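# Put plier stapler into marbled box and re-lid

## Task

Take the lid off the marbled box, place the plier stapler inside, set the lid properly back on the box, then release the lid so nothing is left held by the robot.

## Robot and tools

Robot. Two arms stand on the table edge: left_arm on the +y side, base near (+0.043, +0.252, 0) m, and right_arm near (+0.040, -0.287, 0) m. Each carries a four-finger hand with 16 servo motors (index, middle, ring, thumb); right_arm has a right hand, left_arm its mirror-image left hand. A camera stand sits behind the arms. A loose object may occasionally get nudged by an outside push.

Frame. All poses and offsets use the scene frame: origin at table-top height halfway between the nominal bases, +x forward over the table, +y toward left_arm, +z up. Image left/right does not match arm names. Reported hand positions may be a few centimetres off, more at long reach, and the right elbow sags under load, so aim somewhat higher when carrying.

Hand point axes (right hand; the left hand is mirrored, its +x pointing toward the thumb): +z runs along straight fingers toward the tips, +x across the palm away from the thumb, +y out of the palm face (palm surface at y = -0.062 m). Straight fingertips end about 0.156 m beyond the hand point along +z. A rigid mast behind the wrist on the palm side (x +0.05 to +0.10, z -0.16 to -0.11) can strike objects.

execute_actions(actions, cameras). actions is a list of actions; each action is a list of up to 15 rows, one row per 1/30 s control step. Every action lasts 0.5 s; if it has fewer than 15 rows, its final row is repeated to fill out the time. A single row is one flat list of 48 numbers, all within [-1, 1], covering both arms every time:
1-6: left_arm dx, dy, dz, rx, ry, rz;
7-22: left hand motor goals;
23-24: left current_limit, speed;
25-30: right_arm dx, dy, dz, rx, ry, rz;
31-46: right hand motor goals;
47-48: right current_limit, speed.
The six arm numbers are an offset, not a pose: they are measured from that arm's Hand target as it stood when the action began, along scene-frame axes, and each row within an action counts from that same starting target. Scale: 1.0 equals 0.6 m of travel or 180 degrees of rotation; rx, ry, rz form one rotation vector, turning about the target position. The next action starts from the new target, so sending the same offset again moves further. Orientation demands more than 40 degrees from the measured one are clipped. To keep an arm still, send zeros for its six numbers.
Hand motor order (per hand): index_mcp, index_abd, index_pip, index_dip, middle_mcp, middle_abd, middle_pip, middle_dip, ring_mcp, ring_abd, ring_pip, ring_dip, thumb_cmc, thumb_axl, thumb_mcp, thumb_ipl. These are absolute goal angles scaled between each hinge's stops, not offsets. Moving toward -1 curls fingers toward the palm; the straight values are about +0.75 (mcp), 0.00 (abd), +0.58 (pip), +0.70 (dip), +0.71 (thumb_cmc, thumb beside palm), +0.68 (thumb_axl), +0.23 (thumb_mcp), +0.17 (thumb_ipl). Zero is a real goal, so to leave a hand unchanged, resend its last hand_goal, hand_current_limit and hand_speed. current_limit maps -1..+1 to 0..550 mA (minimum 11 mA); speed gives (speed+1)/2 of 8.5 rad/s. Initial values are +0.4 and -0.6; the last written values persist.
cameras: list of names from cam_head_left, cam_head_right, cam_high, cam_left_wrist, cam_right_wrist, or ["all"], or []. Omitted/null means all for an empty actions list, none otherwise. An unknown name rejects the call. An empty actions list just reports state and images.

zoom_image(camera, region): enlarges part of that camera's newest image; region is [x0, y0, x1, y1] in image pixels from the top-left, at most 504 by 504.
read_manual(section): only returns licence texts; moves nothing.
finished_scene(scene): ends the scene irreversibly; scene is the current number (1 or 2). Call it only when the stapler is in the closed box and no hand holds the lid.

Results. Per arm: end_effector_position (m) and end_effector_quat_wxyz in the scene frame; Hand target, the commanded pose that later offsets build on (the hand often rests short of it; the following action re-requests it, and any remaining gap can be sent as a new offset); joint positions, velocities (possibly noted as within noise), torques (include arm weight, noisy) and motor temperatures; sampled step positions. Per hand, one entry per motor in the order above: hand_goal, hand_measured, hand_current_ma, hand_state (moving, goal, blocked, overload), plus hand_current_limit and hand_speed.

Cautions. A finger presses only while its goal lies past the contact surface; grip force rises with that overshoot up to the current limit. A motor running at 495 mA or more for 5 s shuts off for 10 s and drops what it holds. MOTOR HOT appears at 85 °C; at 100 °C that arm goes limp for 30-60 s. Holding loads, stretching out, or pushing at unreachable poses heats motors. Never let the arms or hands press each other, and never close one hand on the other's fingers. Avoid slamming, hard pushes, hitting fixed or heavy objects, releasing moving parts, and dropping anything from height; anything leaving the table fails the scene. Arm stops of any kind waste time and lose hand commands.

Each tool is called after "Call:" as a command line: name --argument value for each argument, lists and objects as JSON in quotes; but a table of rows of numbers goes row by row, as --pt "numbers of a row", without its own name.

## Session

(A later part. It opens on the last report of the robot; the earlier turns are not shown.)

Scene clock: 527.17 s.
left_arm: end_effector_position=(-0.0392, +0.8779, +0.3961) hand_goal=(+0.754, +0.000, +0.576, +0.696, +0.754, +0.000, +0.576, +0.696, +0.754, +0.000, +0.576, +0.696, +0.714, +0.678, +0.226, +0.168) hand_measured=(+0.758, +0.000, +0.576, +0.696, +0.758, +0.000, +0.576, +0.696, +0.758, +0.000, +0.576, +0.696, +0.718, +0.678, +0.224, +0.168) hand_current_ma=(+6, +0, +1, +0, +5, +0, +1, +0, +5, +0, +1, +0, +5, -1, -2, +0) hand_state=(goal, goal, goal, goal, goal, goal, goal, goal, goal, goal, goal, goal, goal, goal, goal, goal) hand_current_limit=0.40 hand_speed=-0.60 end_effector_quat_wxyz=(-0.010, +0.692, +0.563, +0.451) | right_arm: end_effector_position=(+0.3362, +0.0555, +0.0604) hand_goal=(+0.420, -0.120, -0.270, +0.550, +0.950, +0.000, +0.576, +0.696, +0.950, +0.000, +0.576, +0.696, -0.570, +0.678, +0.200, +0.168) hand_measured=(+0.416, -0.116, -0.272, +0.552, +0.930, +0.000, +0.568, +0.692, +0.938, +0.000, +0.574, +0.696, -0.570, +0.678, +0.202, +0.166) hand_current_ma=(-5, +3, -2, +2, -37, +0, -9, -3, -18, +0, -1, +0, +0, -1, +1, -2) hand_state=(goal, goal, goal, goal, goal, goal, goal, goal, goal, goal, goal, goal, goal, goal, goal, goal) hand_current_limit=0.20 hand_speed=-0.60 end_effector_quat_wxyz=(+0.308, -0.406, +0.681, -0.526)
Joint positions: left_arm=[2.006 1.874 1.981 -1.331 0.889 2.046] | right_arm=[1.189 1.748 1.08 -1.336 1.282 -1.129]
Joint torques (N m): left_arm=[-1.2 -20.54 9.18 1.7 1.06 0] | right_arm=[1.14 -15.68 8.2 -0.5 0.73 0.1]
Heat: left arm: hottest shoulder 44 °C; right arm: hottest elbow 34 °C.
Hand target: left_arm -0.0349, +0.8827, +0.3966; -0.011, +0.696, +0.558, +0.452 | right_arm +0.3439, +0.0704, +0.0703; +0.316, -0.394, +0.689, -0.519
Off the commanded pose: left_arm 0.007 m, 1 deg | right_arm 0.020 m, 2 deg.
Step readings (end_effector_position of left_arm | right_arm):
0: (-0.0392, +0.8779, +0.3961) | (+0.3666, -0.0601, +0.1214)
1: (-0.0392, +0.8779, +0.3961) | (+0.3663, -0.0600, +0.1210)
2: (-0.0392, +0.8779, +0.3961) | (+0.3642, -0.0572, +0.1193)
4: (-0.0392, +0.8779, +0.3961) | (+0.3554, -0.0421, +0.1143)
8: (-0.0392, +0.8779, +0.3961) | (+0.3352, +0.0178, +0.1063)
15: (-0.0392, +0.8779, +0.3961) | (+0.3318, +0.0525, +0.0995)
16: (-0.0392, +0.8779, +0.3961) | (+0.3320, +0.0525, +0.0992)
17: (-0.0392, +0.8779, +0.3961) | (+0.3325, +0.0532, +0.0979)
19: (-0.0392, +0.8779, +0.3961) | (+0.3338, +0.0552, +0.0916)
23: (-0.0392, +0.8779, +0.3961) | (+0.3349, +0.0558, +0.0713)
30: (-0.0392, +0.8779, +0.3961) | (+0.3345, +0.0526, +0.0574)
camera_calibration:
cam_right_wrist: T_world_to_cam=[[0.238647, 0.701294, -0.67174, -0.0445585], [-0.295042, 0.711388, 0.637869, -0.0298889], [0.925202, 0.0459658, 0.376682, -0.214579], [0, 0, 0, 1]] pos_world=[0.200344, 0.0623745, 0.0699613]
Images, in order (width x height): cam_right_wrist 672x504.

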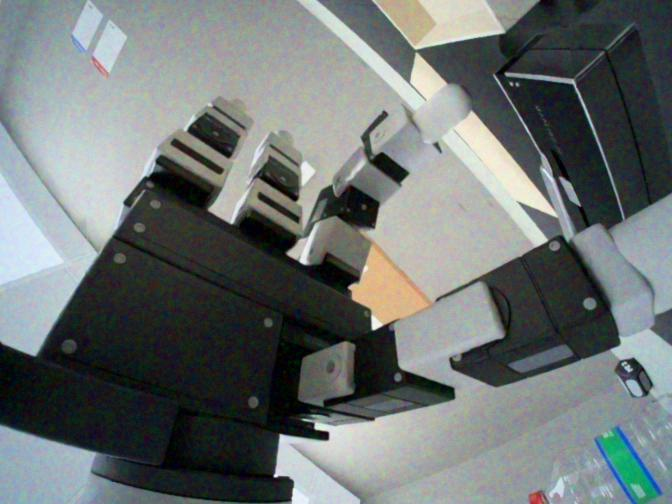

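Call:
execute_actions --actions '[[[0,0,0,0,0,0,0.754,0,0.576,0.696,0.754,0,0.576,0.696,0.754,0,0.576,0.696,0.714,0.678,0.226,0.168,0.4,-0.6,0.012,0.014,-0.014,0,0,0,0.36,-0.12,-0.27,0.55,0.95,0,0.576,0.696,0.95,0,0.576,0.696,-0.57,0.678,0.2,0.168,0.2,-0.6]]]' --cameras '["cam_right_wrist"]'

Call:
zoom_image --camera "cam_right_wrist" --region '[340, 0, 672, 250]'

Scene clock: 529.50 s.
left_arm: end_effector_position=(-0.0392, +0.8779, +0.3961) hand_goal=(+0.754, +0.000, +0.576, +0.696, +0.754, +0.000, +0.576, +0.696, +0.754, +0.000, +0.576, +0.696, +0.714, +0.678, +0.226, +0.168) hand_measured=(+0.758, +0.000, +0.576, +0.696, +0.758, +0.000, +0.576, +0.696, +0.758, +0.000, +0.576, +0.696, +0.718, +0.678, +0.224, +0.168) hand_current_ma=(+6, +0, +1, +0, +5, +0, +1, +0, +5, +0, +1, +0, +5, -1, -2, +0) hand_state=(goal, goal, goal, goal, goal, goal, goal, goal, goal, goal, goal, goal, goal, goal, goal, goal) hand_current_limit=0.40 hand_speed=-0.60 end_effector_quat_wxyz=(-0.010, +0.692, +0.563, +0.451) | right_arm: end_effector_position=(+0.3393, +0.0633, +0.0554) hand_goal=(+0.360, -0.120, -0.270, +0.550, +0.950, +0.000, +0.576, +0.696, +0.950, +0.000, +0.576, +0.696, -0.570, +0.678, +0.200, +0.168) hand_measured=(+0.356, -0.116, -0.272, +0.552, +0.930, +0.000, +0.568, +0.692, +0.938, +0.000, +0.574, +0.696, -0.570, +0.678, +0.202, +0.166) hand_current_ma=(-3, +3, -2, +2, -37, +0, -9, -3, -18, +0, -1, +0, +0, -1, +1, -2) hand_state=(goal, goal, goal, goal, goal, goal, goal, goal, goal, goal, goal, goal, goal, goal, goal, goal) hand_current_limit=0.20 hand_speed=-0.60 end_effector_quat_wxyz=(+0.306, -0.407, +0.681, -0.527)
Joint positions: left_arm=[2.006 1.874 1.981 -1.331 0.889 2.046] | right_arm=[1.189 1.776 1.104 -1.336 1.282 -1.129]
Joint torques (N m): left_arm=[-1.2 -20.66 9.18 1.69 1.06 0.01] | right_arm=[0.5 -15.5 8.25 0.27 0.85 0.01]
Heat: left arm: hottest shoulder 44 °C; right arm: hottest elbow 34 °C.
Hand target: left_arm -0.0349, +0.8827, +0.3966; -0.011, +0.696, +0.558, +0.452 | right_arm +0.3512, +0.0789, +0.0621; +0.316, -0.394, +0.689, -0.519
Off the commanded pose: left_arm 0.007 m, 1 deg | right_arm 0.021 m, 2 deg.
Step readings (end_effector_position of left_arm | right_arm):
0: (-0.0392, +0.8779, +0.3961) | (+0.3362, +0.0556, +0.0605)
1: (-0.0392, +0.8779, +0.3961) | (+0.3363, +0.0557, +0.0606)
2: (-0.0392, +0.8779, +0.3961) | (+0.3364, +0.0560, +0.0606)
4: (-0.0392, +0.8779, +0.3961) | (+0.3372, +0.0580, +0.0606)
8: (-0.0392, +0.8779, +0.3961) | (+0.3392, +0.0630, +0.0586)
15: (-0.0392, +0.8779, +0.3961) | (+0.3393, +0.0633, +0.0554)
camera_calibration:
cam_right_wrist: T_world_to_cam=[[0.237962, 0.699076, -0.67429, -0.053607], [-0.294147, 0.7135, 0.635921, -0.0316008], [0.925663, 0.0470158, 0.375417, -0.216045], [0, 0, 0, 1]] pos_world=[0.203446, 0.0701801, 0.0650559]
Images, in order (width x height): cam_right_wrist 672x504.

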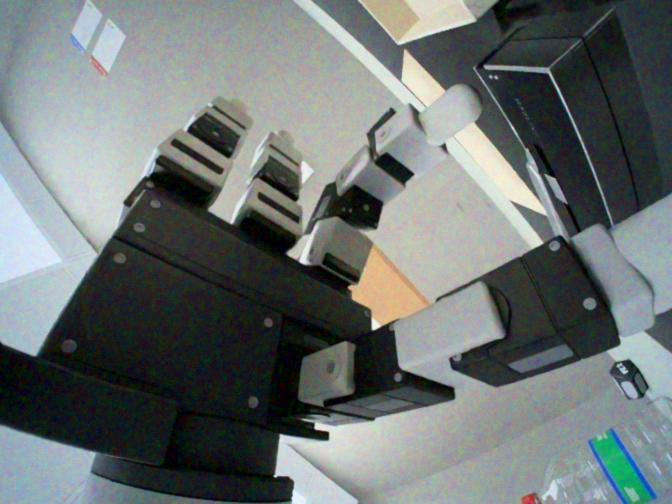

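Scaled by 1.518 from the camera's 672x504 image, which has a finer 960x720 frame.

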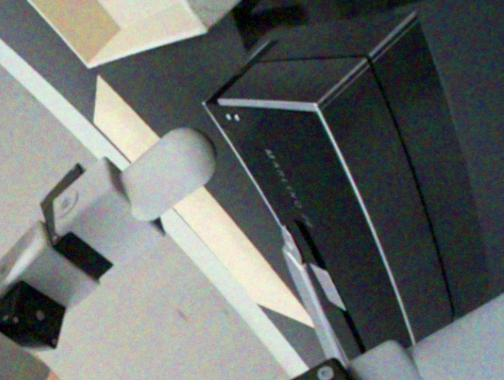

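Call:
execute_actions --actions '[[[0,0,0,0,0,0,0.754,0,0.576,0.696,0.754,0,0.576,0.696,0.754,0,0.576,0.696,0.714,0.678,0.226,0.168,0.4,-0.6,0.006,-0.002,-0.011,0,0,0,0.30,-0.12,-0.27,0.55,0.95,0,0.576,0.696,0.95,0,0.576,0.696,-0.57,0.678,0.15,0.168,0.1,-0.6]]]' --cameras '["cam_right_wrist"]'

Call:
zoom_image --camera "cam_right_wrist" --region '[340, 0, 672, 250]'

Scene clock: 531.40 s.
left_arm: end_effector_position=(-0.0392, +0.8779, +0.3961) hand_goal=(+0.754, +0.000, +0.576, +0.696, +0.754, +0.000, +0.576, +0.696, +0.754, +0.000, +0.576, +0.696, +0.714, +0.678, +0.226, +0.168) hand_measured=(+0.758, +0.000, +0.576, +0.696, +0.758, +0.000, +0.576, +0.696, +0.758, +0.000, +0.576, +0.696, +0.718, +0.678, +0.224, +0.168) hand_current_ma=(+6, +0, +1, +0, +5, +0, +1, +0, +5, +0, +1, +0, +5, -1, -2, +0) hand_state=(goal, goal, goal, goal, goal, goal, goal, goal, goal, goal, goal, goal, goal, goal, goal, goal) hand_current_limit=0.40 hand_speed=-0.60 end_effector_quat_wxyz=(-0.010, +0.692, +0.563, +0.451) | right_arm: end_effector_position=(+0.3427, +0.0674, +0.0511) hand_goal=(+0.300, -0.120, -0.270, +0.550, +0.950, +0.000, +0.576, +0.696, +0.950, +0.000, +0.576, +0.696, -0.570, +0.678, +0.150, +0.168) hand_measured=(+0.298, -0.116, -0.272, +0.552, +0.930, +0.000, +0.568, +0.692, +0.938, +0.000, +0.574, +0.696, -0.570, +0.678, +0.152, +0.166) hand_current_ma=(-2, +3, -1, +2, -37, +0, -9, -3, -18, +0, -1, +0, +0, -1, +1, -2) hand_state=(goal, goal, goal, goal, goal, goal, goal, goal, goal, goal, goal, goal, goal, goal, goal, goal) hand_current_limit=0.10 hand_speed=-0.60 end_effector_quat_wxyz=(+0.311, -0.404, +0.684, -0.522)
Joint positions: left_arm=[2.006 1.874 1.981 -1.331 0.889 2.046] | right_arm=[1.185 1.783 1.104 -1.296 1.283 -1.147]
Joint torques (N m): left_arm=[-1.2 -20.6 9.18 1.72 1.06 0.01] | right_arm=[0.15 -15.56 7.65 0.43 0.95 -0.06]
Heat: left arm: hottest shoulder 44 °C; right arm: hottest elbow 34 °C.
Hand target: left_arm -0.0349, +0.8827, +0.3966; -0.011, +0.696, +0.558, +0.452 | right_arm +0.3547, +0.0776, +0.0554; +0.316, -0.394, +0.689, -0.519
Off the commanded pose: left_arm 0.007 m, 1 deg | right_arm 0.016 m, 1 deg.
Step readings (end_effector_position of left_arm | right_arm):
0: (-0.0392, +0.8779, +0.3961) | (+0.3393, +0.0633, +0.0554)
1: (-0.0392, +0.8779, +0.3961) | (+0.3393, +0.0634, +0.0554)
2: (-0.0392, +0.8779, +0.3961) | (+0.3395, +0.0639, +0.0553)
4: (-0.0392, +0.8779, +0.3961) | (+0.3403, +0.0655, +0.0546)
8: (-0.0392, +0.8779, +0.3961) | (+0.3419, +0.0670, +0.0527)
15: (-0.0392, +0.8779, +0.3961) | (+0.3428, +0.0674, +0.0512)
camera_calibration:
cam_right_wrist: T_world_to_cam=[[0.240374, 0.709039, -0.662936, -0.0623321], [-0.297433, 0.703909, 0.645016, -0.0294225], [0.923988, 0.0421342, 0.380093, -0.217109], [0, 0, 0, 1]] pos_world=[0.206837, 0.0740544, 0.0601774]
Images, in order (width x height): cam_right_wrist 672x504.

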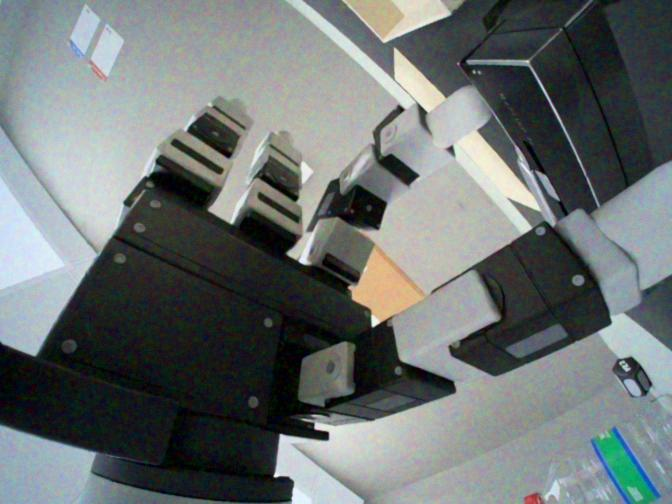

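Scaled by 1.518 from the camera's 672x504 image, which has a finer 960x720 frame.

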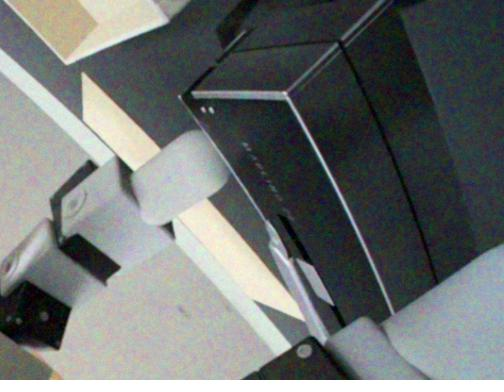

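Call:
execute_actions --actions '[[[0,0,0,0,0,0,0.754,0,0.576,0.696,0.754,0,0.576,0.696,0.754,0,0.576,0.696,0.714,0.678,0.226,0.168,0.4,-0.6,0,0,0,0,0,0,0.19,-0.12,-0.27,0.55,0.95,0,0.576,0.696,0.95,0,0.576,0.696,-0.57,0.678,0.03,0.168,-0.1,-0.7]],[[0,0,0,0,0,0,0.754,0,0.576,0.696,0.754,0,0.576,0.696,0.754,0,0.576,0.696,0.714,0.678,0.226,0.168,0.4,-0.6,0,0,0,0,0,0,0.12,-0.12,-0.28,0.54,0.95,0,0.576,0.696,0.95,0,0.576,0.696,-0.57,0.678,-0.04,0.16,0.2,-0.85]]]' --cameras '["cam_right_wrist"]'

Call:
zoom_image --camera "cam_right_wrist" --region '[340, 0, 672, 250]'

Scene clock: 533.83 s.
left_arm: end_effector_position=(-0.0392, +0.8779, +0.3961) hand_goal=(+0.754, +0.000, +0.576, +0.696, +0.754, +0.000, +0.576, +0.696, +0.754, +0.000, +0.576, +0.696, +0.714, +0.678, +0.226, +0.168) hand_measured=(+0.758, +0.000, +0.576, +0.696, +0.758, +0.000, +0.576, +0.696, +0.758, +0.000, +0.576, +0.696, +0.718, +0.678, +0.224, +0.168) hand_current_ma=(+6, +0, +1, +0, +5, +0, +1, +0, +5, +0, +1, +0, +5, -1, -2, +0) hand_state=(goal, goal, goal, goal, goal, goal, goal, goal, goal, goal, goal, goal, goal, goal, goal, goal) hand_current_limit=0.40 hand_speed=-0.60 end_effector_quat_wxyz=(-0.010, +0.692, +0.563, +0.451) | right_arm: end_effector_position=(+0.3442, +0.0663, +0.0513) hand_goal=(+0.120, -0.120, -0.280, +0.540, +0.950, +0.000, +0.576, +0.696, +0.950, +0.000, +0.576, +0.696, -0.570, +0.678, -0.040, +0.160) hand_measured=(+0.186, -0.116, -0.258, +0.554, +0.930, +0.000, +0.568, +0.692, +0.938, +0.000, +0.574, +0.696, -0.570, +0.678, +0.012, +0.172) hand_current_ma=(+197, +2, +41, +21, -37, +0, -9, -3, -18, +0, -1, +0, +0, -1, +183, +29) hand_state=(blocked, goal, blocked, goal, goal, goal, goal, goal, goal, goal, goal, goal, goal, goal, blocked, goal) hand_current_limit=0.20 hand_speed=-0.85 end_effector_quat_wxyz=(+0.311, -0.403, +0.683, -0.524)
Joint positions: left_arm=[2.006 1.874 1.981 -1.331 0.889 2.046] | right_arm=[1.181 1.783 1.104 -1.295 1.285 -1.149]
Joint torques (N m): left_arm=[-1.2 -20.6 9.18 1.69 1.06 0.01] | right_arm=[0.44 -15.68 7.64 0.35 0.87 -0.05]
Heat: left arm: hottest shoulder 44 °C; right arm: hottest elbow 35 °C.
Hand target: left_arm -0.0349, +0.8827, +0.3966; -0.011, +0.696, +0.558, +0.452 | right_arm +0.3547, +0.0776, +0.0554; +0.316, -0.394, +0.689, -0.519
Off the commanded pose: left_arm 0.007 m, 1 deg | right_arm 0.016 m, 1 deg.
Step readings (end_effector_position of left_arm | right_arm):
0: (-0.0392, +0.8779, +0.3961) | (+0.3427, +0.0674, +0.0511)
1: (-0.0392, +0.8779, +0.3961) | (+0.3428, +0.0674, +0.0511)
2: (-0.0392, +0.8779, +0.3961) | (+0.3428, +0.0674, +0.0511)
4: (-0.0392, +0.8779, +0.3961) | (+0.3429, +0.0674, +0.0513)
8: (-0.0392, +0.8779, +0.3961) | (+0.3440, +0.0664, +0.0512)
15: (-0.0392, +0.8779, +0.3961) | (+0.3441, +0.0663, +0.0512)
16: (-0.0392, +0.8779, +0.3961) | (+0.3441, +0.0663, +0.0512)
17: (-0.0392, +0.8779, +0.3961) | (+0.3441, +0.0663, +0.0512)
19: (-0.0392, +0.8779, +0.3961) | (+0.3442, +0.0664, +0.0513)
23: (-0.0392, +0.8779, +0.3961) | (+0.3442, +0.0664, +0.0513)
30: (-0.0392, +0.8779, +0.3961) | (+0.3442, +0.0664, +0.0513)
camera_calibration:
cam_right_wrist: T_world_to_cam=[[0.242574, 0.707235, -0.664061, -0.0623865], [-0.296847, 0.705783, 0.643235, -0.0287011], [0.923602, 0.0410921, 0.381145, -0.218409], [0, 0, 0, 1]] pos_world=[0.208337, 0.0733536, 0.0602787]
Images, in order (width x height): cam_right_wrist 672x504.

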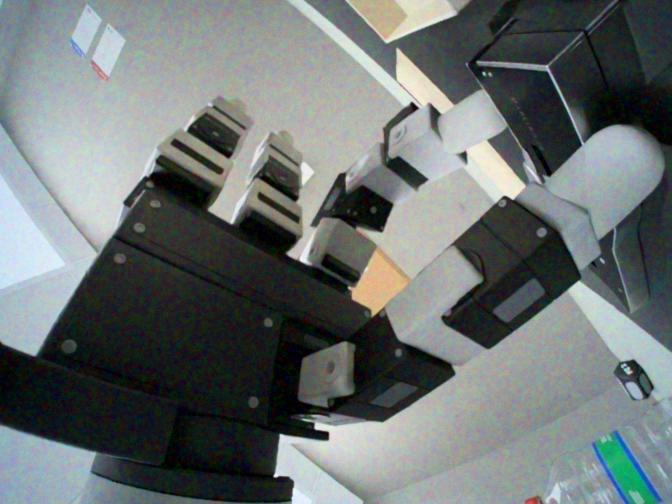

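Scaled by 1.518 from the camera's 672x504 image, which has a finer 960x720 frame.

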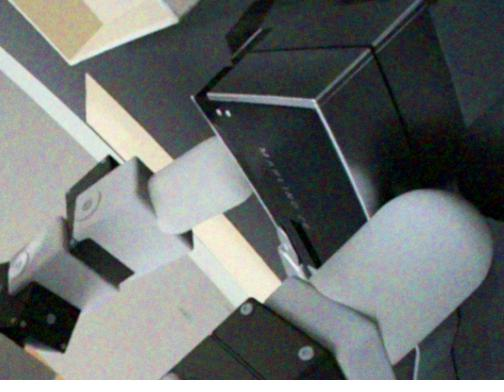

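Call:
execute_actions --actions '[[[0,0,0,0,0,0,0.754,0,0.576,0.696,0.754,0,0.576,0.696,0.754,0,0.576,0.696,0.714,0.678,0.226,0.168,0.4,-0.6,0,0,0,0,0,0,0.04,-0.12,-0.30,0.53,0.95,0,0.576,0.696,0.95,0,0.576,0.696,-0.57,0.678,-0.14,0.13,0.72,-0.85]],[[0,0,0,0,0,0,0.754,0,0.576,0.696,0.754,0,0.576,0.696,0.754,0,0.576,0.696,0.714,0.678,0.226,0.168,0.4,-0.6,0,0,0.03,0,0,0,0.04,-0.12,-0.30,0.53,0.95,0,0.576,0.696,0.95,0,0.576,0.696,-0.57,0.678,-0.14,0.13,0.72,-0.85]]]' --cameras '["cam_right_wrist"]'

Call:
zoom_image --camera "cam_right_wrist" --region '[340, 0, 672, 250]'

Scene clock: 536.23 s.
left_arm: end_effector_position=(-0.0392, +0.8779, +0.3961) hand_goal=(+0.754, +0.000, +0.576, +0.696, +0.754, +0.000, +0.576, +0.696, +0.754, +0.000, +0.576, +0.696, +0.714, +0.678, +0.226, +0.168) hand_measured=(+0.758, +0.000, +0.576, +0.696, +0.758, +0.000, +0.576, +0.696, +0.758, +0.000, +0.576, +0.696, +0.718, +0.678, +0.224, +0.168) hand_current_ma=(+6, +0, +1, +0, +5, +0, +1, +0, +5, +0, +1, +0, +5, -1, -2, +0) hand_state=(goal, goal, goal, goal, goal, goal, goal, goal, goal, goal, goal, goal, goal, goal, goal, goal) hand_current_limit=0.40 hand_speed=-0.60 end_effector_quat_wxyz=(-0.010, +0.692, +0.563, +0.451) | right_arm: end_effector_position=(+0.3432, +0.0640, +0.0521) hand_goal=(+0.040, -0.120, -0.300, +0.530, +0.950, +0.000, +0.576, +0.696, +0.950, +0.000, +0.576, +0.696, -0.570, +0.678, -0.140, +0.130) hand_measured=(+0.178, -0.116, -0.252, +0.554, +0.930, +0.000, +0.568, +0.692, +0.938, +0.000, +0.574, +0.696, -0.570, +0.678, +0.008, +0.172) hand_current_ma=(+473, +4, +114, +44, -37, +0, -9, -3, -18, +0, -1, +0, +0, -1, +473, +149) hand_state=(blocked, goal, blocked, blocked, goal, goal, goal, goal, goal, goal, goal, goal, goal, goal, blocked, blocked) hand_current_limit=0.72 hand_speed=-0.85 end_effector_quat_wxyz=(+0.306, -0.407, +0.680, -0.527)
Joint positions: left_arm=[2.006 1.874 1.981 -1.331 0.889 2.046] | right_arm=[1.181 1.783 1.105 -1.31 1.286 -1.152]
Joint torques (N m): left_arm=[-1.26 -20.66 9.18 1.69 1.07 0.01] | right_arm=[0.44 -18.49 8.47 -0.42 0.87 -0.06]
Heat: left arm: hottest shoulder 44 °C; right arm: hottest elbow 35 °C.
Hand target: left_arm -0.0349, +0.8827, +0.3966; -0.011, +0.696, +0.558, +0.452 | right_arm +0.3547, +0.0775, +0.0734; +0.316, -0.394, +0.689, -0.519
Off the commanded pose: left_arm 0.007 m, 1 deg | right_arm 0.028 m, 2 deg.
Step readings (end_effector_position of left_arm | right_arm):
0: (-0.0392, +0.8779, +0.3961) | (+0.3442, +0.0663, +0.0513)
1: (-0.0392, +0.8779, +0.3961) | (+0.3442, +0.0663, +0.0513)
2: (-0.0392, +0.8779, +0.3961) | (+0.3442, +0.0663, +0.0513)
4: (-0.0392, +0.8779, +0.3961) | (+0.3442, +0.0663, +0.0513)
8: (-0.0392, +0.8779, +0.3961) | (+0.3442, +0.0663, +0.0513)
15: (-0.0392, +0.8779, +0.3961) | (+0.3442, +0.0663, +0.0513)
16: (-0.0392, +0.8779, +0.3961) | (+0.3442, +0.0663, +0.0513)
17: (-0.0392, +0.8779, +0.3961) | (+0.3442, +0.0663, +0.0513)
19: (-0.0392, +0.8779, +0.3961) | (+0.3441, +0.0662, +0.0514)
23: (-0.0392, +0.8779, +0.3961) | (+0.3438, +0.0655, +0.0519)
30: (-0.0392, +0.8779, +0.3961) | (+0.3433, +0.0642, +0.0520)
camera_calibration:
cam_right_wrist: T_world_to_cam=[[0.237555, 0.697193, -0.67638, -0.0569348], [-0.293524, 0.715283, 0.634203, -0.02911], [0.925965, 0.0478757, 0.374562, -0.218655], [0, 0, 0, 1]] pos_world=[0.207448, 0.0709847, 0.061852]
Images, in order (width x height): cam_right_wrist 672x504.

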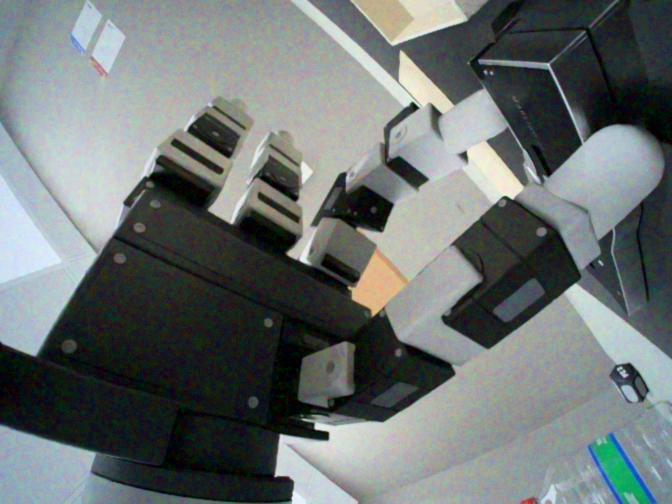

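Scaled by 1.518 from the camera's 672x504 image, which has a finer 960x720 frame.

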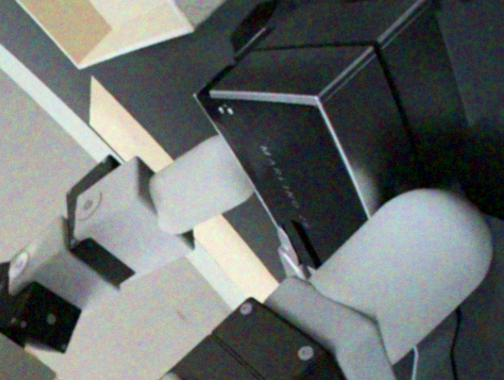

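Call:
execute_actions --actions '[[[0,0,0,0,0,0,0.754,0,0.576,0.696,0.754,0,0.576,0.696,0.754,0,0.576,0.696,0.714,0.678,0.226,0.168,0.4,-0.6,0,0.005,0.015,0,0,0,0.04,-0.12,-0.30,0.53,0.95,0,0.576,0.696,0.95,0,0.576,0.696,-0.57,0.678,-0.14,0.13,0.72,-0.85]]]' --cameras '["cam_right_wrist"]'

Call:
zoom_image --camera "cam_right_wrist" --region '[340, 0, 672, 250]'

Scene clock: 537.77 s.
left_arm: end_effector_position=(-0.0392, +0.8779, +0.3961) hand_goal=(+0.754, +0.000, +0.576, +0.696, +0.754, +0.000, +0.576, +0.696, +0.754, +0.000, +0.576, +0.696, +0.714, +0.678, +0.226, +0.168) hand_measured=(+0.758, +0.000, +0.576, +0.696, +0.758, +0.000, +0.576, +0.696, +0.758, +0.000, +0.576, +0.696, +0.718, +0.678, +0.224, +0.168) hand_current_ma=(+6, +0, +1, +0, +5, +0, +1, +0, +5, +0, +1, +0, +5, -1, -2, +0) hand_state=(goal, goal, goal, goal, goal, goal, goal, goal, goal, goal, goal, goal, goal, goal, goal, goal) hand_current_limit=0.40 hand_speed=-0.60 end_effector_quat_wxyz=(-0.010, +0.692, +0.563, +0.451) | right_arm: end_effector_position=(+0.3434, +0.0645, +0.0574) hand_goal=(+0.040, -0.120, -0.300, +0.530, +0.950, +0.000, +0.576, +0.696, +0.950, +0.000, +0.576, +0.696, -0.570, +0.678, -0.140, +0.130) hand_measured=(+0.176, -0.114, -0.250, +0.554, +0.930, +0.000, +0.568, +0.692, +0.938, +0.000, +0.574, +0.696, -0.570, +0.678, +0.008, +0.172) hand_current_ma=(+473, +5, +123, +46, -37, +0, -9, -3, -18, +0, -1, +0, +0, -1, +473, +149) hand_state=(blocked, goal, blocked, blocked, goal, goal, goal, goal, goal, goal, goal, goal, goal, goal, blocked, blocked) hand_current_limit=0.72 hand_speed=-0.85 end_effector_quat_wxyz=(+0.300, -0.412, +0.677, -0.532)
Joint positions: left_arm=[2.006 1.874 1.981 -1.331 0.889 2.046] | right_arm=[1.181 1.783 1.122 -1.343 1.286 -1.154]
Joint torques (N m): left_arm=[-1.26 -20.6 9.2 1.7 1.06 0.01] | right_arm=[0.67 -19.19 8.69 -0.7 0.82 0.03]
Heat: left arm: hottest shoulder 44 °C; right arm: hottest elbow 35 °C.
Hand target: left_arm -0.0349, +0.8827, +0.3966; -0.011, +0.696, +0.558, +0.452 | right_arm +0.3548, +0.0806, +0.0824; +0.316, -0.394, +0.689, -0.519
Off the commanded pose: left_arm 0.007 m, 1 deg | right_arm 0.032 m, 3 deg.
Step readings (end_effector_position of left_arm | right_arm):
0: (-0.0392, +0.8779, +0.3961) | (+0.3432, +0.0640, +0.0521)
1: (-0.0392, +0.8779, +0.3961) | (+0.3432, +0.0640, +0.0521)
2: (-0.0392, +0.8779, +0.3961) | (+0.3432, +0.0640, +0.0525)
4: (-0.0392, +0.8779, +0.3961) | (+0.3431, +0.0638, +0.0535)
8: (-0.0392, +0.8779, +0.3961) | (+0.3433, +0.0643, +0.0559)
15: (-0.0392, +0.8779, +0.3961) | (+0.3434, +0.0644, +0.0572)
camera_calibration:
cam_right_wrist: T_world_to_cam=[[0.232387, 0.685772, -0.689719, -0.0504546], [-0.289479, 0.725763, 0.624076, -0.0343144], [0.928546, 0.054632, 0.367175, -0.221711], [0, 0, 0, 1]] pos_world=[0.20766, 0.071617, 0.0680219]
Images, in order (width x height): cam_right_wrist 672x504.

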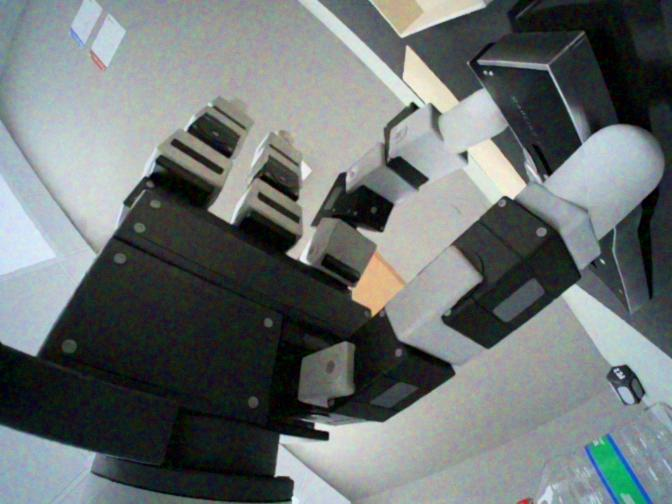

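Scaled by 1.518 from the camera's 672x504 image, which has a finer 960x720 frame.

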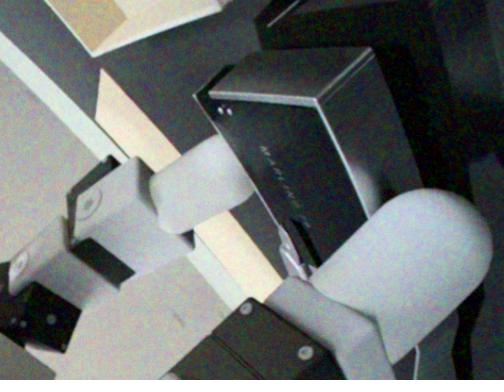

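Call:
execute_actions --actions '[[[0,0,0,0,0,0,0.754,0,0.576,0.696,0.754,0,0.576,0.696,0.754,0,0.576,0.696,0.714,0.678,0.226,0.168,0.4,-0.6,0,0,0.025,0,0,0,0.04,-0.12,-0.30,0.53,0.95,0,0.576,0.696,0.95,0,0.576,0.696,-0.57,0.678,-0.14,0.13,0.72,-0.85]]]' --cameras '["cam_right_wrist"]'

Call:
zoom_image --camera "cam_right_wrist" --region '[340, 0, 672, 250]'

Scene clock: 539.40 s.
left_arm: end_effector_position=(-0.0392, +0.8779, +0.3961) hand_goal=(+0.754, +0.000, +0.576, +0.696, +0.754, +0.000, +0.576, +0.696, +0.754, +0.000, +0.576, +0.696, +0.714, +0.678, +0.226, +0.168) hand_measured=(+0.758, +0.000, +0.576, +0.696, +0.758, +0.000, +0.576, +0.696, +0.758, +0.000, +0.576, +0.696, +0.718, +0.678, +0.224, +0.168) hand_current_ma=(+6, +0, +1, +0, +5, +0, +1, +0, +5, +0, +1, +0, +5, -1, -2, +0) hand_state=(goal, goal, goal, goal, goal, goal, goal, goal, goal, goal, goal, goal, goal, goal, goal, goal) hand_current_limit=0.40 hand_speed=-0.60 end_effector_quat_wxyz=(-0.010, +0.692, +0.563, +0.451) | right_arm: end_effector_position=(+0.3434, +0.0645, +0.0673) hand_goal=(+0.040, -0.120, -0.300, +0.530, +0.950, +0.000, +0.576, +0.696, +0.950, +0.000, +0.576, +0.696, -0.570, +0.678, -0.140, +0.130) hand_measured=(+0.176, -0.114, -0.250, +0.554, +0.930, +0.000, +0.568, +0.692, +0.938, +0.000, +0.574, +0.696, -0.570, +0.678, +0.008, +0.172) hand_current_ma=(+473, +5, +124, +47, -37, +0, -9, -3, -18, +0, -1, +0, +0, -1, +473, +149) hand_state=(blocked, goal, blocked, blocked, goal, goal, goal, goal, goal, goal, goal, goal, goal, goal, blocked, blocked) hand_current_limit=0.72 hand_speed=-0.85 end_effector_quat_wxyz=(+0.296, -0.415, +0.675, -0.534)
Joint positions: left_arm=[2.006 1.874 1.981 -1.331 0.889 2.046] | right_arm=[1.181 1.772 1.137 -1.38 1.286 -1.154]
Joint torques (N m): left_arm=[-1.2 -20.6 9.18 1.72 1.06 0.01] | right_arm=[0.67 -20.13 8.75 -0.62 0.82 0.03]
Heat: left arm: hottest shoulder 44 °C; right arm: hottest elbow 35 °C.
Hand target: left_arm -0.0349, +0.8827, +0.3966; -0.011, +0.696, +0.558, +0.452 | right_arm +0.3547, +0.0806, +0.0974; +0.316, -0.394, +0.689, -0.519
Off the commanded pose: left_arm 0.007 m, 1 deg | right_arm 0.036 m, 4 deg.
Step readings (end_effector_position of left_arm | right_arm):
0: (-0.0392, +0.8779, +0.3961) | (+0.3434, +0.0645, +0.0574)
1: (-0.0392, +0.8779, +0.3961) | (+0.3434, +0.0644, +0.0574)
2: (-0.0392, +0.8779, +0.3961) | (+0.3433, +0.0643, +0.0577)
4: (-0.0392, +0.8779, +0.3961) | (+0.3431, +0.0638, +0.0590)
8: (-0.0392, +0.8779, +0.3961) | (+0.3432, +0.0641, +0.0628)
15: (-0.0392, +0.8779, +0.3961) | (+0.3435, +0.0649, +0.0673)
camera_calibration:
cam_right_wrist: T_world_to_cam=[[0.229471, 0.678676, -0.697669, -0.0416391], [-0.286769, 0.732121, 0.617869, -0.0414092], [0.930111, 0.0582872, 0.362623, -0.225766], [0, 0, 0, 1]] pos_world=[0.207668, 0.0717353, 0.0784033]
Images, in order (width x height): cam_right_wrist 672x504.

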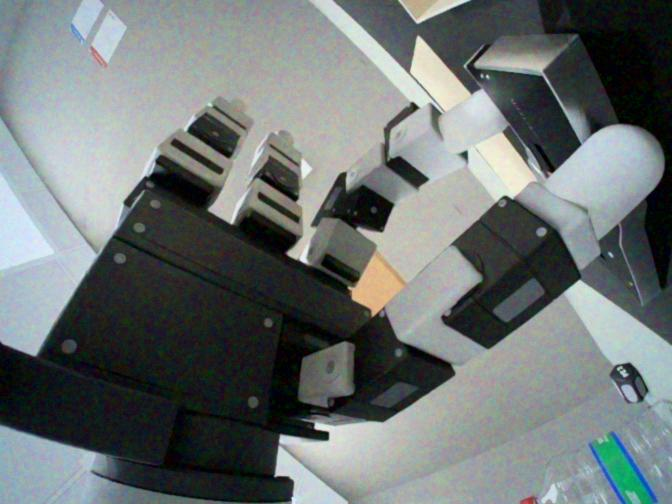

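Scaled by 1.518 from the camera's 672x504 image, which has a finer 960x720 frame.

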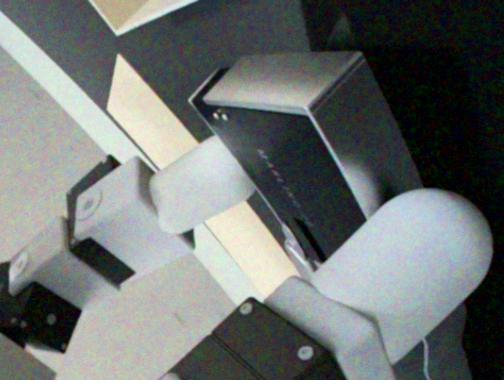

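Call:
execute_actions --actions '[[[0,0,0,0,0,0,0.754,0,0.576,0.696,0.754,0,0.576,0.696,0.754,0,0.576,0.696,0.714,0.678,0.226,0.168,0.4,-0.6,0,0,0.028,0,0,0,0.04,-0.12,-0.30,0.53,0.95,0,0.576,0.696,0.95,0,0.576,0.696,-0.57,0.678,-0.14,0.13,0.72,-0.85]]]' --cameras '["cam_right_wrist","cam_high"]'

Call:
zoom_image --camera "cam_right_wrist" --region '[340, 0, 672, 250]'

Call:
zoom_image --camera "cam_high" --region '[380, 120, 540, 220]'

Scene clock: 543.53 s.
left_arm: end_effector_position=(-0.0392, +0.8779, +0.3961) hand_goal=(+0.754, +0.000, +0.576, +0.696, +0.754, +0.000, +0.576, +0.696, +0.754, +0.000, +0.576, +0.696, +0.714, +0.678, +0.226, +0.168) hand_measured=(+0.758, +0.000, +0.576, +0.696, +0.758, +0.000, +0.576, +0.696, +0.758, +0.000, +0.576, +0.696, +0.718, +0.678, +0.224, +0.168) hand_current_ma=(+6, +0, +1, +0, +5, +0, +1, +0, +5, +0, +1, +0, +5, -1, -2, +0) hand_state=(goal, goal, goal, goal, goal, goal, goal, goal, goal, goal, goal, goal, goal, goal, goal, goal) hand_current_limit=0.40 hand_speed=-0.60 end_effector_quat_wxyz=(-0.010, +0.692, +0.563, +0.451) | right_arm: end_effector_position=(+0.3438, +0.0654, +0.0851) hand_goal=(+0.040, -0.120, -0.300, +0.530, +0.950, +0.000, +0.576, +0.696, +0.950, +0.000, +0.576, +0.696, -0.570, +0.678, -0.140, +0.130) hand_measured=(+0.176, -0.114, -0.250, +0.556, +0.930, +0.000, +0.568, +0.692, +0.938, +0.000, +0.574, +0.696, -0.570, +0.678, +0.008, +0.172) hand_current_ma=(+473, +5, +126, +48, -37, +0, -9, -3, -18, +0, -1, +0, +0, -1, +473, +149) hand_state=(blocked, goal, blocked, blocked, goal, goal, goal, goal, goal, goal, goal, goal, goal, goal, blocked, blocked) hand_current_limit=0.72 hand_speed=-0.85 end_effector_quat_wxyz=(+0.297, -0.414, +0.675, -0.533)
Joint positions: left_arm=[2.006 1.874 1.981 -1.331 0.889 2.046] | right_arm=[1.181 1.746 1.156 -1.423 1.286 -1.154]
Joint torques (N m): left_arm=[-1.14 -20.66 9.2 1.7 1.07 0.01] | right_arm=[0.62 -19.6 9.03 -0.55 0.81 0.03]
Heat: left arm: hottest shoulder 44 °C; right arm: hottest elbow 35 °C.
Hand target: left_arm -0.0349, +0.8827, +0.3966; -0.011, +0.696, +0.558, +0.452 | right_arm +0.3547, +0.0806, +0.1143; +0.316, -0.394, +0.689, -0.519
Off the commanded pose: left_arm 0.007 m, 1 deg | right_arm 0.035 m, 4 deg.
Step readings (end_effector_position of left_arm | right_arm):
0: (-0.0392, +0.8779, +0.3961) | (+0.3434, +0.0645, +0.0673)
1: (-0.0392, +0.8779, +0.3961) | (+0.3434, +0.0645, +0.0674)
2: (-0.0392, +0.8779, +0.3961) | (+0.3433, +0.0643, +0.0678)
4: (-0.0392, +0.8779, +0.3961) | (+0.3430, +0.0635, +0.0697)
8: (-0.0392, +0.8779, +0.3961) | (+0.3432, +0.0640, +0.0774)
15: (-0.0392, +0.8779, +0.3961) | (+0.3439, +0.0658, +0.0851)
camera_calibration:
cam_right_wrist: T_world_to_cam=[[0.23022, 0.680692, -0.695455, -0.0305702], [-0.287548, 0.730324, 0.619632, -0.0527046], [0.929685, 0.0573252, 0.363867, -0.232534], [0, 0, 0, 1]] pos_world=[0.208066, 0.0726303, 0.0960085]
Images, in order (width x height): cam_high 896x504, cam_right_wrist 672x504.

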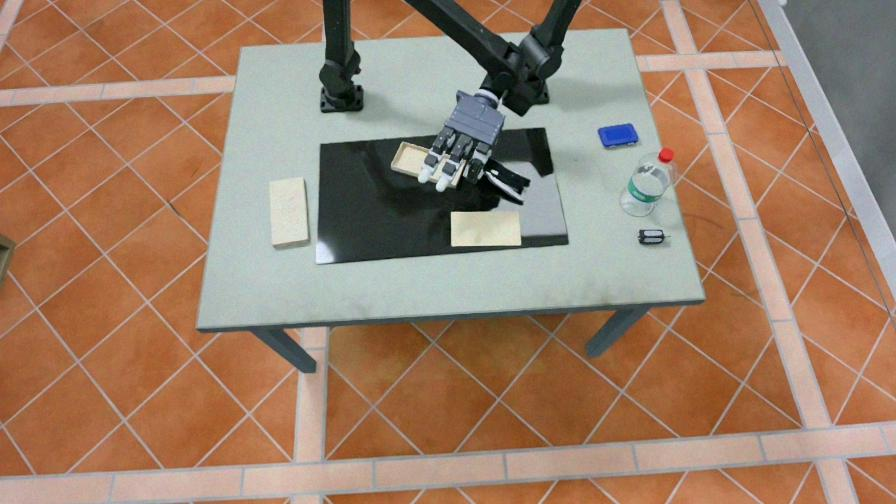

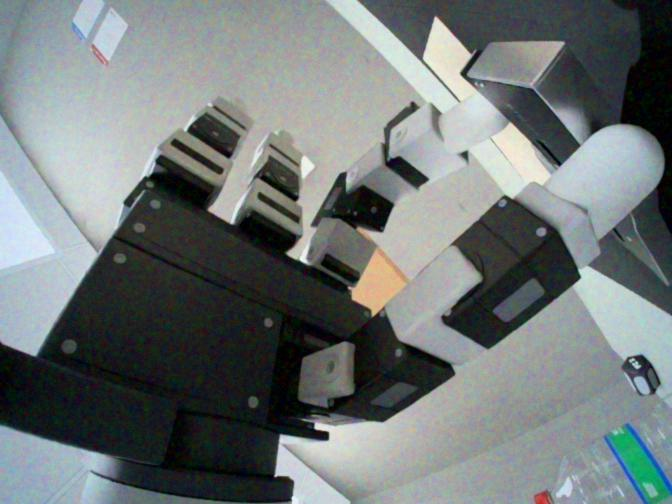

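Scaled by 1.518 from the camera's 672x504 image, which has a finer 960x720 frame.

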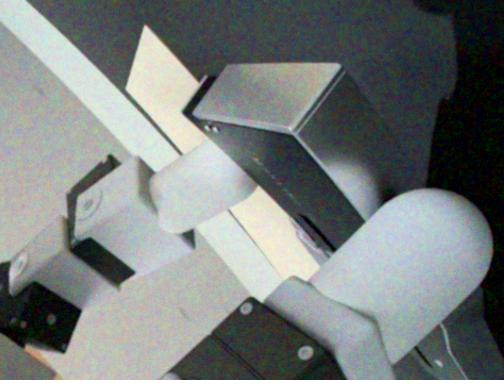

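Scaled by 3.150 from the camera's 896x504 image, which has a finer 1280x720 frame.

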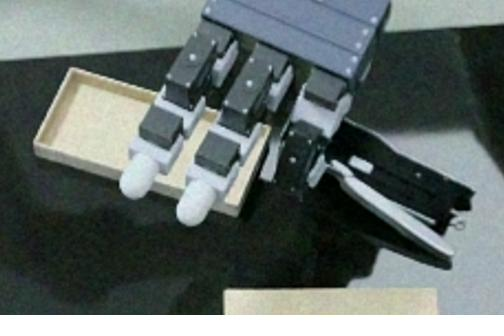

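Call:
execute_actions --actions '[[[0,0,0,0,0,0,0.754,0,0.576,0.696,0.754,0,0.576,0.696,0.754,0,0.576,0.696,0.714,0.678,0.226,0.168,0.4,-0.6,0,-0.045,0,0,0,0.008,0.04,-0.12,-0.30,0.53,0.95,0,0.576,0.696,0.95,0,0.576,0.696,-0.57,0.678,-0.14,0.13,0.72,-0.85]]]' --cameras '["cam_right_wrist","cam_high"]'

Call:
zoom_image --camera "cam_right_wrist" --region '[340, 0, 672, 250]'

Call:
zoom_image --camera "cam_high" --region '[380, 120, 540, 220]'

Scene clock: 545.90 s.
left_arm: end_effector_position=(-0.0392, +0.8779, +0.3961) hand_goal=(+0.754, +0.000, +0.576, +0.696, +0.754, +0.000, +0.576, +0.696, +0.754, +0.000, +0.576, +0.696, +0.714, +0.678, +0.226, +0.168) hand_measured=(+0.758, +0.000, +0.576, +0.696, +0.758, +0.000, +0.576, +0.696, +0.758, +0.000, +0.576, +0.696, +0.718, +0.678, +0.224, +0.168) hand_current_ma=(+6, +0, +1, +0, +5, +0, +1, +0, +5, +0, +1, +0, +5, -1, -2, +0) hand_state=(goal, goal, goal, goal, goal, goal, goal, goal, goal, goal, goal, goal, goal, goal, goal, goal) hand_current_limit=0.40 hand_speed=-0.60 end_effector_quat_wxyz=(-0.010, +0.692, +0.563, +0.451) | right_arm: end_effector_position=(+0.3483, +0.0564, +0.0991) hand_goal=(+0.040, -0.120, -0.300, +0.530, +0.950, +0.000, +0.576, +0.696, +0.950, +0.000, +0.576, +0.696, -0.570, +0.678, -0.140, +0.130) hand_measured=(+0.174, -0.114, -0.248, +0.556, +0.930, +0.000, +0.568, +0.692, +0.938, +0.000, +0.574, +0.696, -0.574, +0.678, +0.008, +0.172) hand_current_ma=(+473, +6, +129, +50, -37, +0, -9, -3, -18, +0, -1, +0, -4, -1, +473, +149) hand_state=(blocked, goal, blocked, blocked, goal, goal, goal, goal, goal, goal, goal, goal, goal, goal, blocked, blocked) hand_current_limit=0.72 hand_speed=-0.85 end_effector_quat_wxyz=(+0.313, -0.415, +0.677, -0.522)
Joint positions: left_arm=[2.006 1.874 1.981 -1.331 0.889 2.046] | right_arm=[1.162 1.659 1.096 -1.275 1.297 -1.304]
Joint torques (N m): left_arm=[-1.2 -20.6 9.18 1.69 1.06 0.01] | right_arm=[0.15 -18.9 5.79 0.46 1.02 -0.01]
Heat: left arm: hottest shoulder 44 °C; right arm: hottest elbow 35 °C.
Hand target: left_arm -0.0349, +0.8827, +0.3966; -0.011, +0.696, +0.558, +0.452 | right_arm +0.3548, +0.0537, +0.1143; +0.323, -0.403, +0.684, -0.515
Off the commanded pose: left_arm 0.007 m, 1 deg | right_arm 0.017 m, 2 deg.
Step readings (end_effector_position of left_arm | right_arm):
0: (-0.0392, +0.8779, +0.3961) | (+0.3438, +0.0654, +0.0851)
1: (-0.0392, +0.8779, +0.3961) | (+0.3438, +0.0654, +0.0851)
2: (-0.0392, +0.8779, +0.3961) | (+0.3440, +0.0657, +0.0855)
4: (-0.0392, +0.8779, +0.3961) | (+0.3458, +0.0655, +0.0875)
8: (-0.0392, +0.8779, +0.3961) | (+0.3472, +0.0610, +0.0954)
15: (-0.0392, +0.8779, +0.3961) | (+0.3493, +0.0576, +0.1019)
camera_calibration:
cam_right_wrist: T_world_to_cam=[[0.219866, 0.706461, -0.672735, -0.0157966], [-0.309816, 0.704475, 0.638537, -0.0460775], [0.925026, 0.0680317, 0.373763, -0.241218], [0, 0, 0, 1]] pos_world=[0.212331, 0.0600306, 0.108954]
Images, in order (width x height): cam_high 896x504, cam_right_wrist 672x504.

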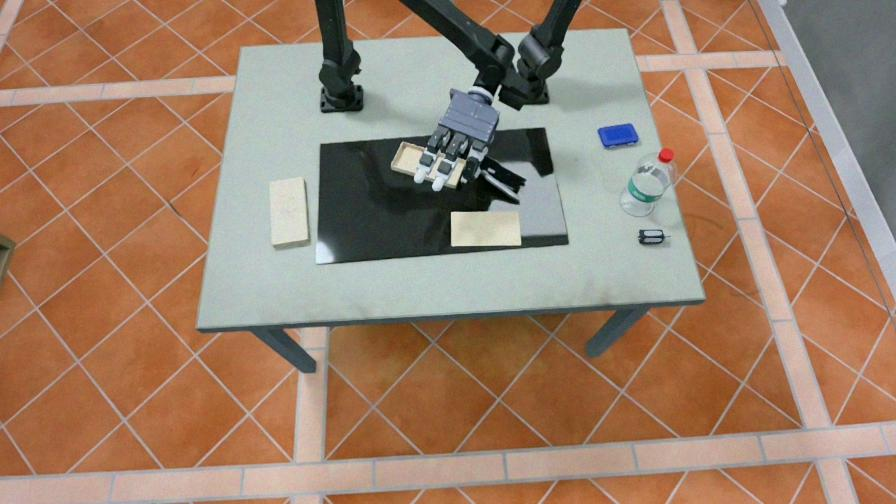

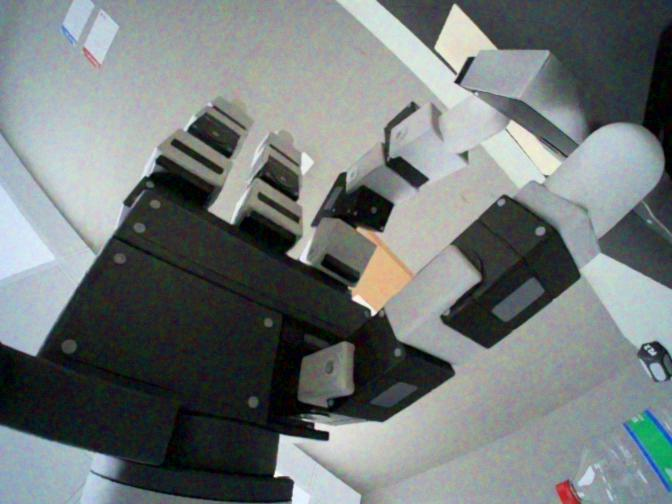

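Scaled by 1.518 from the camera's 672x504 image, which has a finer 960x720 frame.

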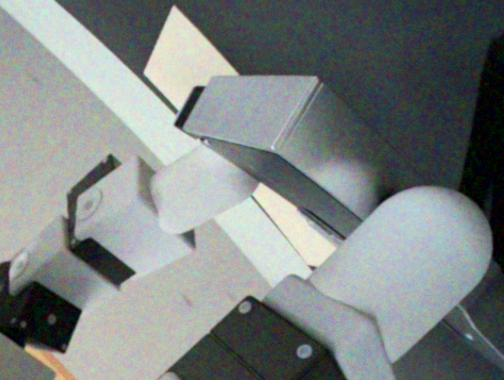

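Scaled by 3.150 from the camera's 896x504 image, which has a finer 1280x720 frame.

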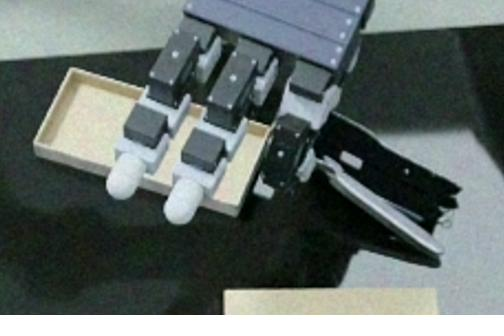

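Call:
execute_actions --actions '[[[0,0,0,0,0,0,0.754,0,0.576,0.696,0.754,0,0.576,0.696,0.754,0,0.576,0.696,0.714,0.678,0.226,0.168,0.4,-0.6,-0.006,-0.055,-0.015,0,0,0.007,0.04,-0.12,-0.30,0.53,0.95,0,0.576,0.696,0.95,0,0.576,0.696,-0.57,0.678,-0.14,0.13,0.72,-0.85]]]' --cameras '["cam_right_wrist","cam_high"]'

Call:
zoom_image --camera "cam_right_wrist" --region '[340, 0, 672, 250]'

Call:
zoom_image --camera "cam_high" --region '[380, 120, 540, 220]'

Scene clock: 548.27 s.
left_arm: end_effector_position=(-0.0392, +0.8779, +0.3961) hand_goal=(+0.754, +0.000, +0.576, +0.696, +0.754, +0.000, +0.576, +0.696, +0.754, +0.000, +0.576, +0.696, +0.714, +0.678, +0.226, +0.168) hand_measured=(+0.758, +0.000, +0.576, +0.696, +0.758, +0.000, +0.576, +0.696, +0.758, +0.000, +0.576, +0.696, +0.718, +0.678, +0.224, +0.168) hand_current_ma=(+6, +0, +1, +0, +5, +0, +1, +0, +5, +0, +1, +0, +5, -1, -2, +0) hand_state=(goal, goal, goal, goal, goal, goal, goal, goal, goal, goal, goal, goal, goal, goal, goal, goal) hand_current_limit=0.40 hand_speed=-0.60 end_effector_quat_wxyz=(-0.010, +0.692, +0.563, +0.451) | right_arm: end_effector_position=(+0.3450, +0.0231, +0.0922) hand_goal=(+0.040, -0.120, -0.300, +0.530, +0.950, +0.000, +0.576, +0.696, +0.950, +0.000, +0.576, +0.696, -0.570, +0.678, -0.140, +0.130) hand_measured=(+0.174, -0.110, -0.248, +0.556, +0.930, +0.000, +0.568, +0.692, +0.938, +0.000, +0.574, +0.696, -0.576, +0.676, +0.008, +0.172) hand_current_ma=(+473, +10, +131, +50, -37, +0, -9, -3, -18, +0, -1, +0, -7, -1, +473, +149) hand_state=(blocked, goal, blocked, blocked, goal, goal, goal, goal, goal, goal, goal, goal, goal, goal, blocked, blocked) hand_current_limit=0.72 hand_speed=-0.85 end_effector_quat_wxyz=(+0.318, -0.421, +0.673, -0.518)
Joint positions: left_arm=[2.006 1.874 1.981 -1.331 0.889 2.046] | right_arm=[1.135 1.557 0.953 -1.067 1.306 -1.476]
Joint torques (N m): left_arm=[-1.2 -20.6 9.18 1.7 1.06 0] | right_arm=[0.15 -16.79 5.79 0.72 1.03 -0.03]
Heat: left arm: hottest shoulder 44 °C; right arm: hottest elbow 35 °C.
Hand target: left_arm -0.0349, +0.8827, +0.3966; -0.011, +0.696, +0.558, +0.452 | right_arm +0.3512, +0.0206, +0.1052; +0.328, -0.410, +0.680, -0.512
Off the commanded pose: left_arm 0.007 m, 1 deg | right_arm 0.015 m, 2 deg.
Step readings (end_effector_position of left_arm | right_arm):
0: (-0.0392, +0.8779, +0.3961) | (+0.3483, +0.0563, +0.0991)
1: (-0.0392, +0.8779, +0.3961) | (+0.3482, +0.0560, +0.0988)
2: (-0.0392, +0.8779, +0.3961) | (+0.3486, +0.0545, +0.0980)
4: (-0.0392, +0.8779, +0.3961) | (+0.3469, +0.0470, +0.0943)
8: (-0.0392, +0.8779, +0.3961) | (+0.3430, +0.0269, +0.0878)
15: (-0.0392, +0.8779, +0.3961) | (+0.3452, +0.0224, +0.0912)
camera_calibration:
cam_right_wrist: T_world_to_cam=[[0.206212, 0.711662, -0.671575, 0.00830919], [-0.324078, 0.697263, 0.639373, -0.0141678], [0.923282, 0.0857965, 0.374418, -0.233209], [0, 0, 0, 1]] pos_world=[0.209013, 0.0239739, 0.101956]
Images, in order (width x height): cam_high 896x504, cam_right_wrist 672x504.

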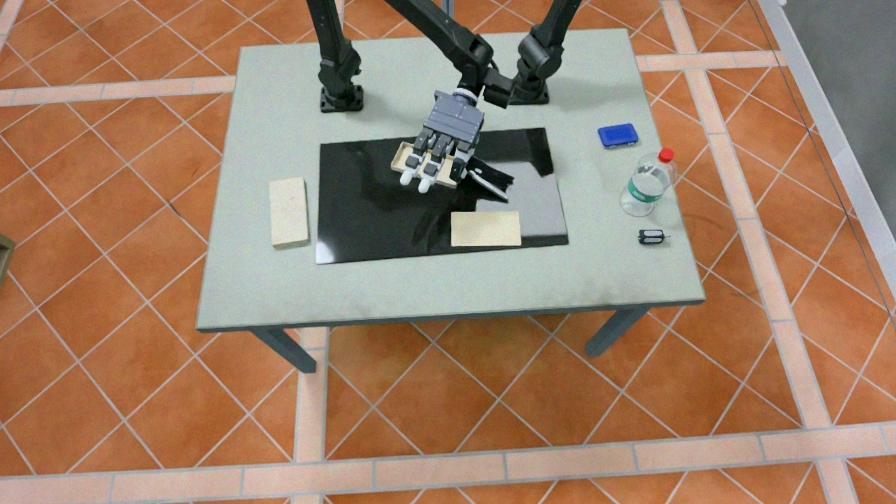

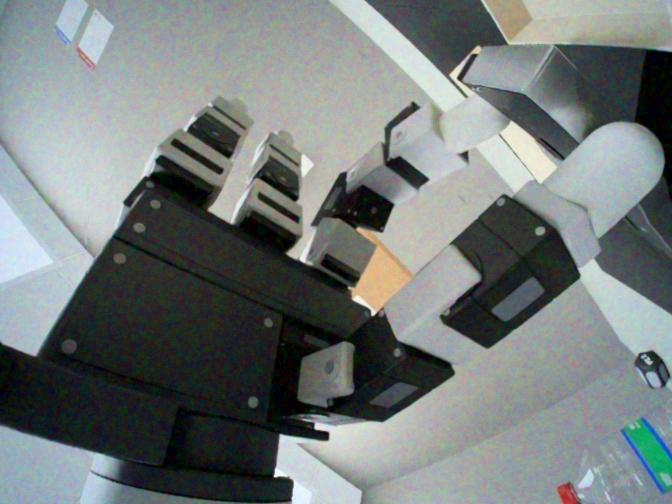

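Scaled by 1.518 from the camera's 672x504 image, which has a finer 960x720 frame.

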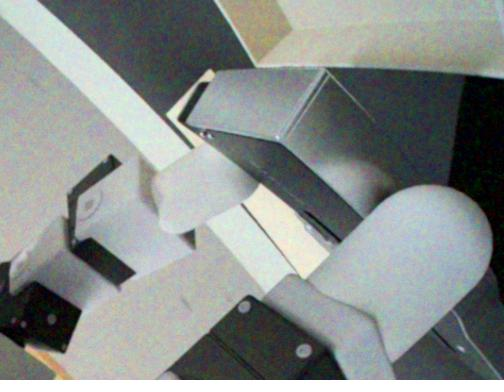

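Scaled by 3.150 from the camera's 896x504 image, which has a finer 1280x720 frame.

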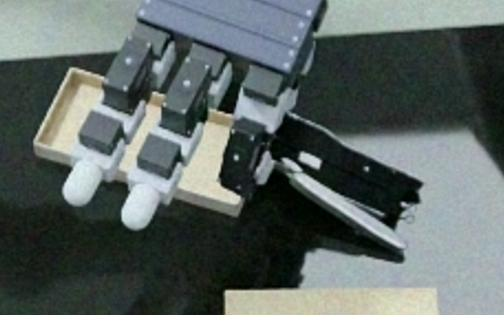

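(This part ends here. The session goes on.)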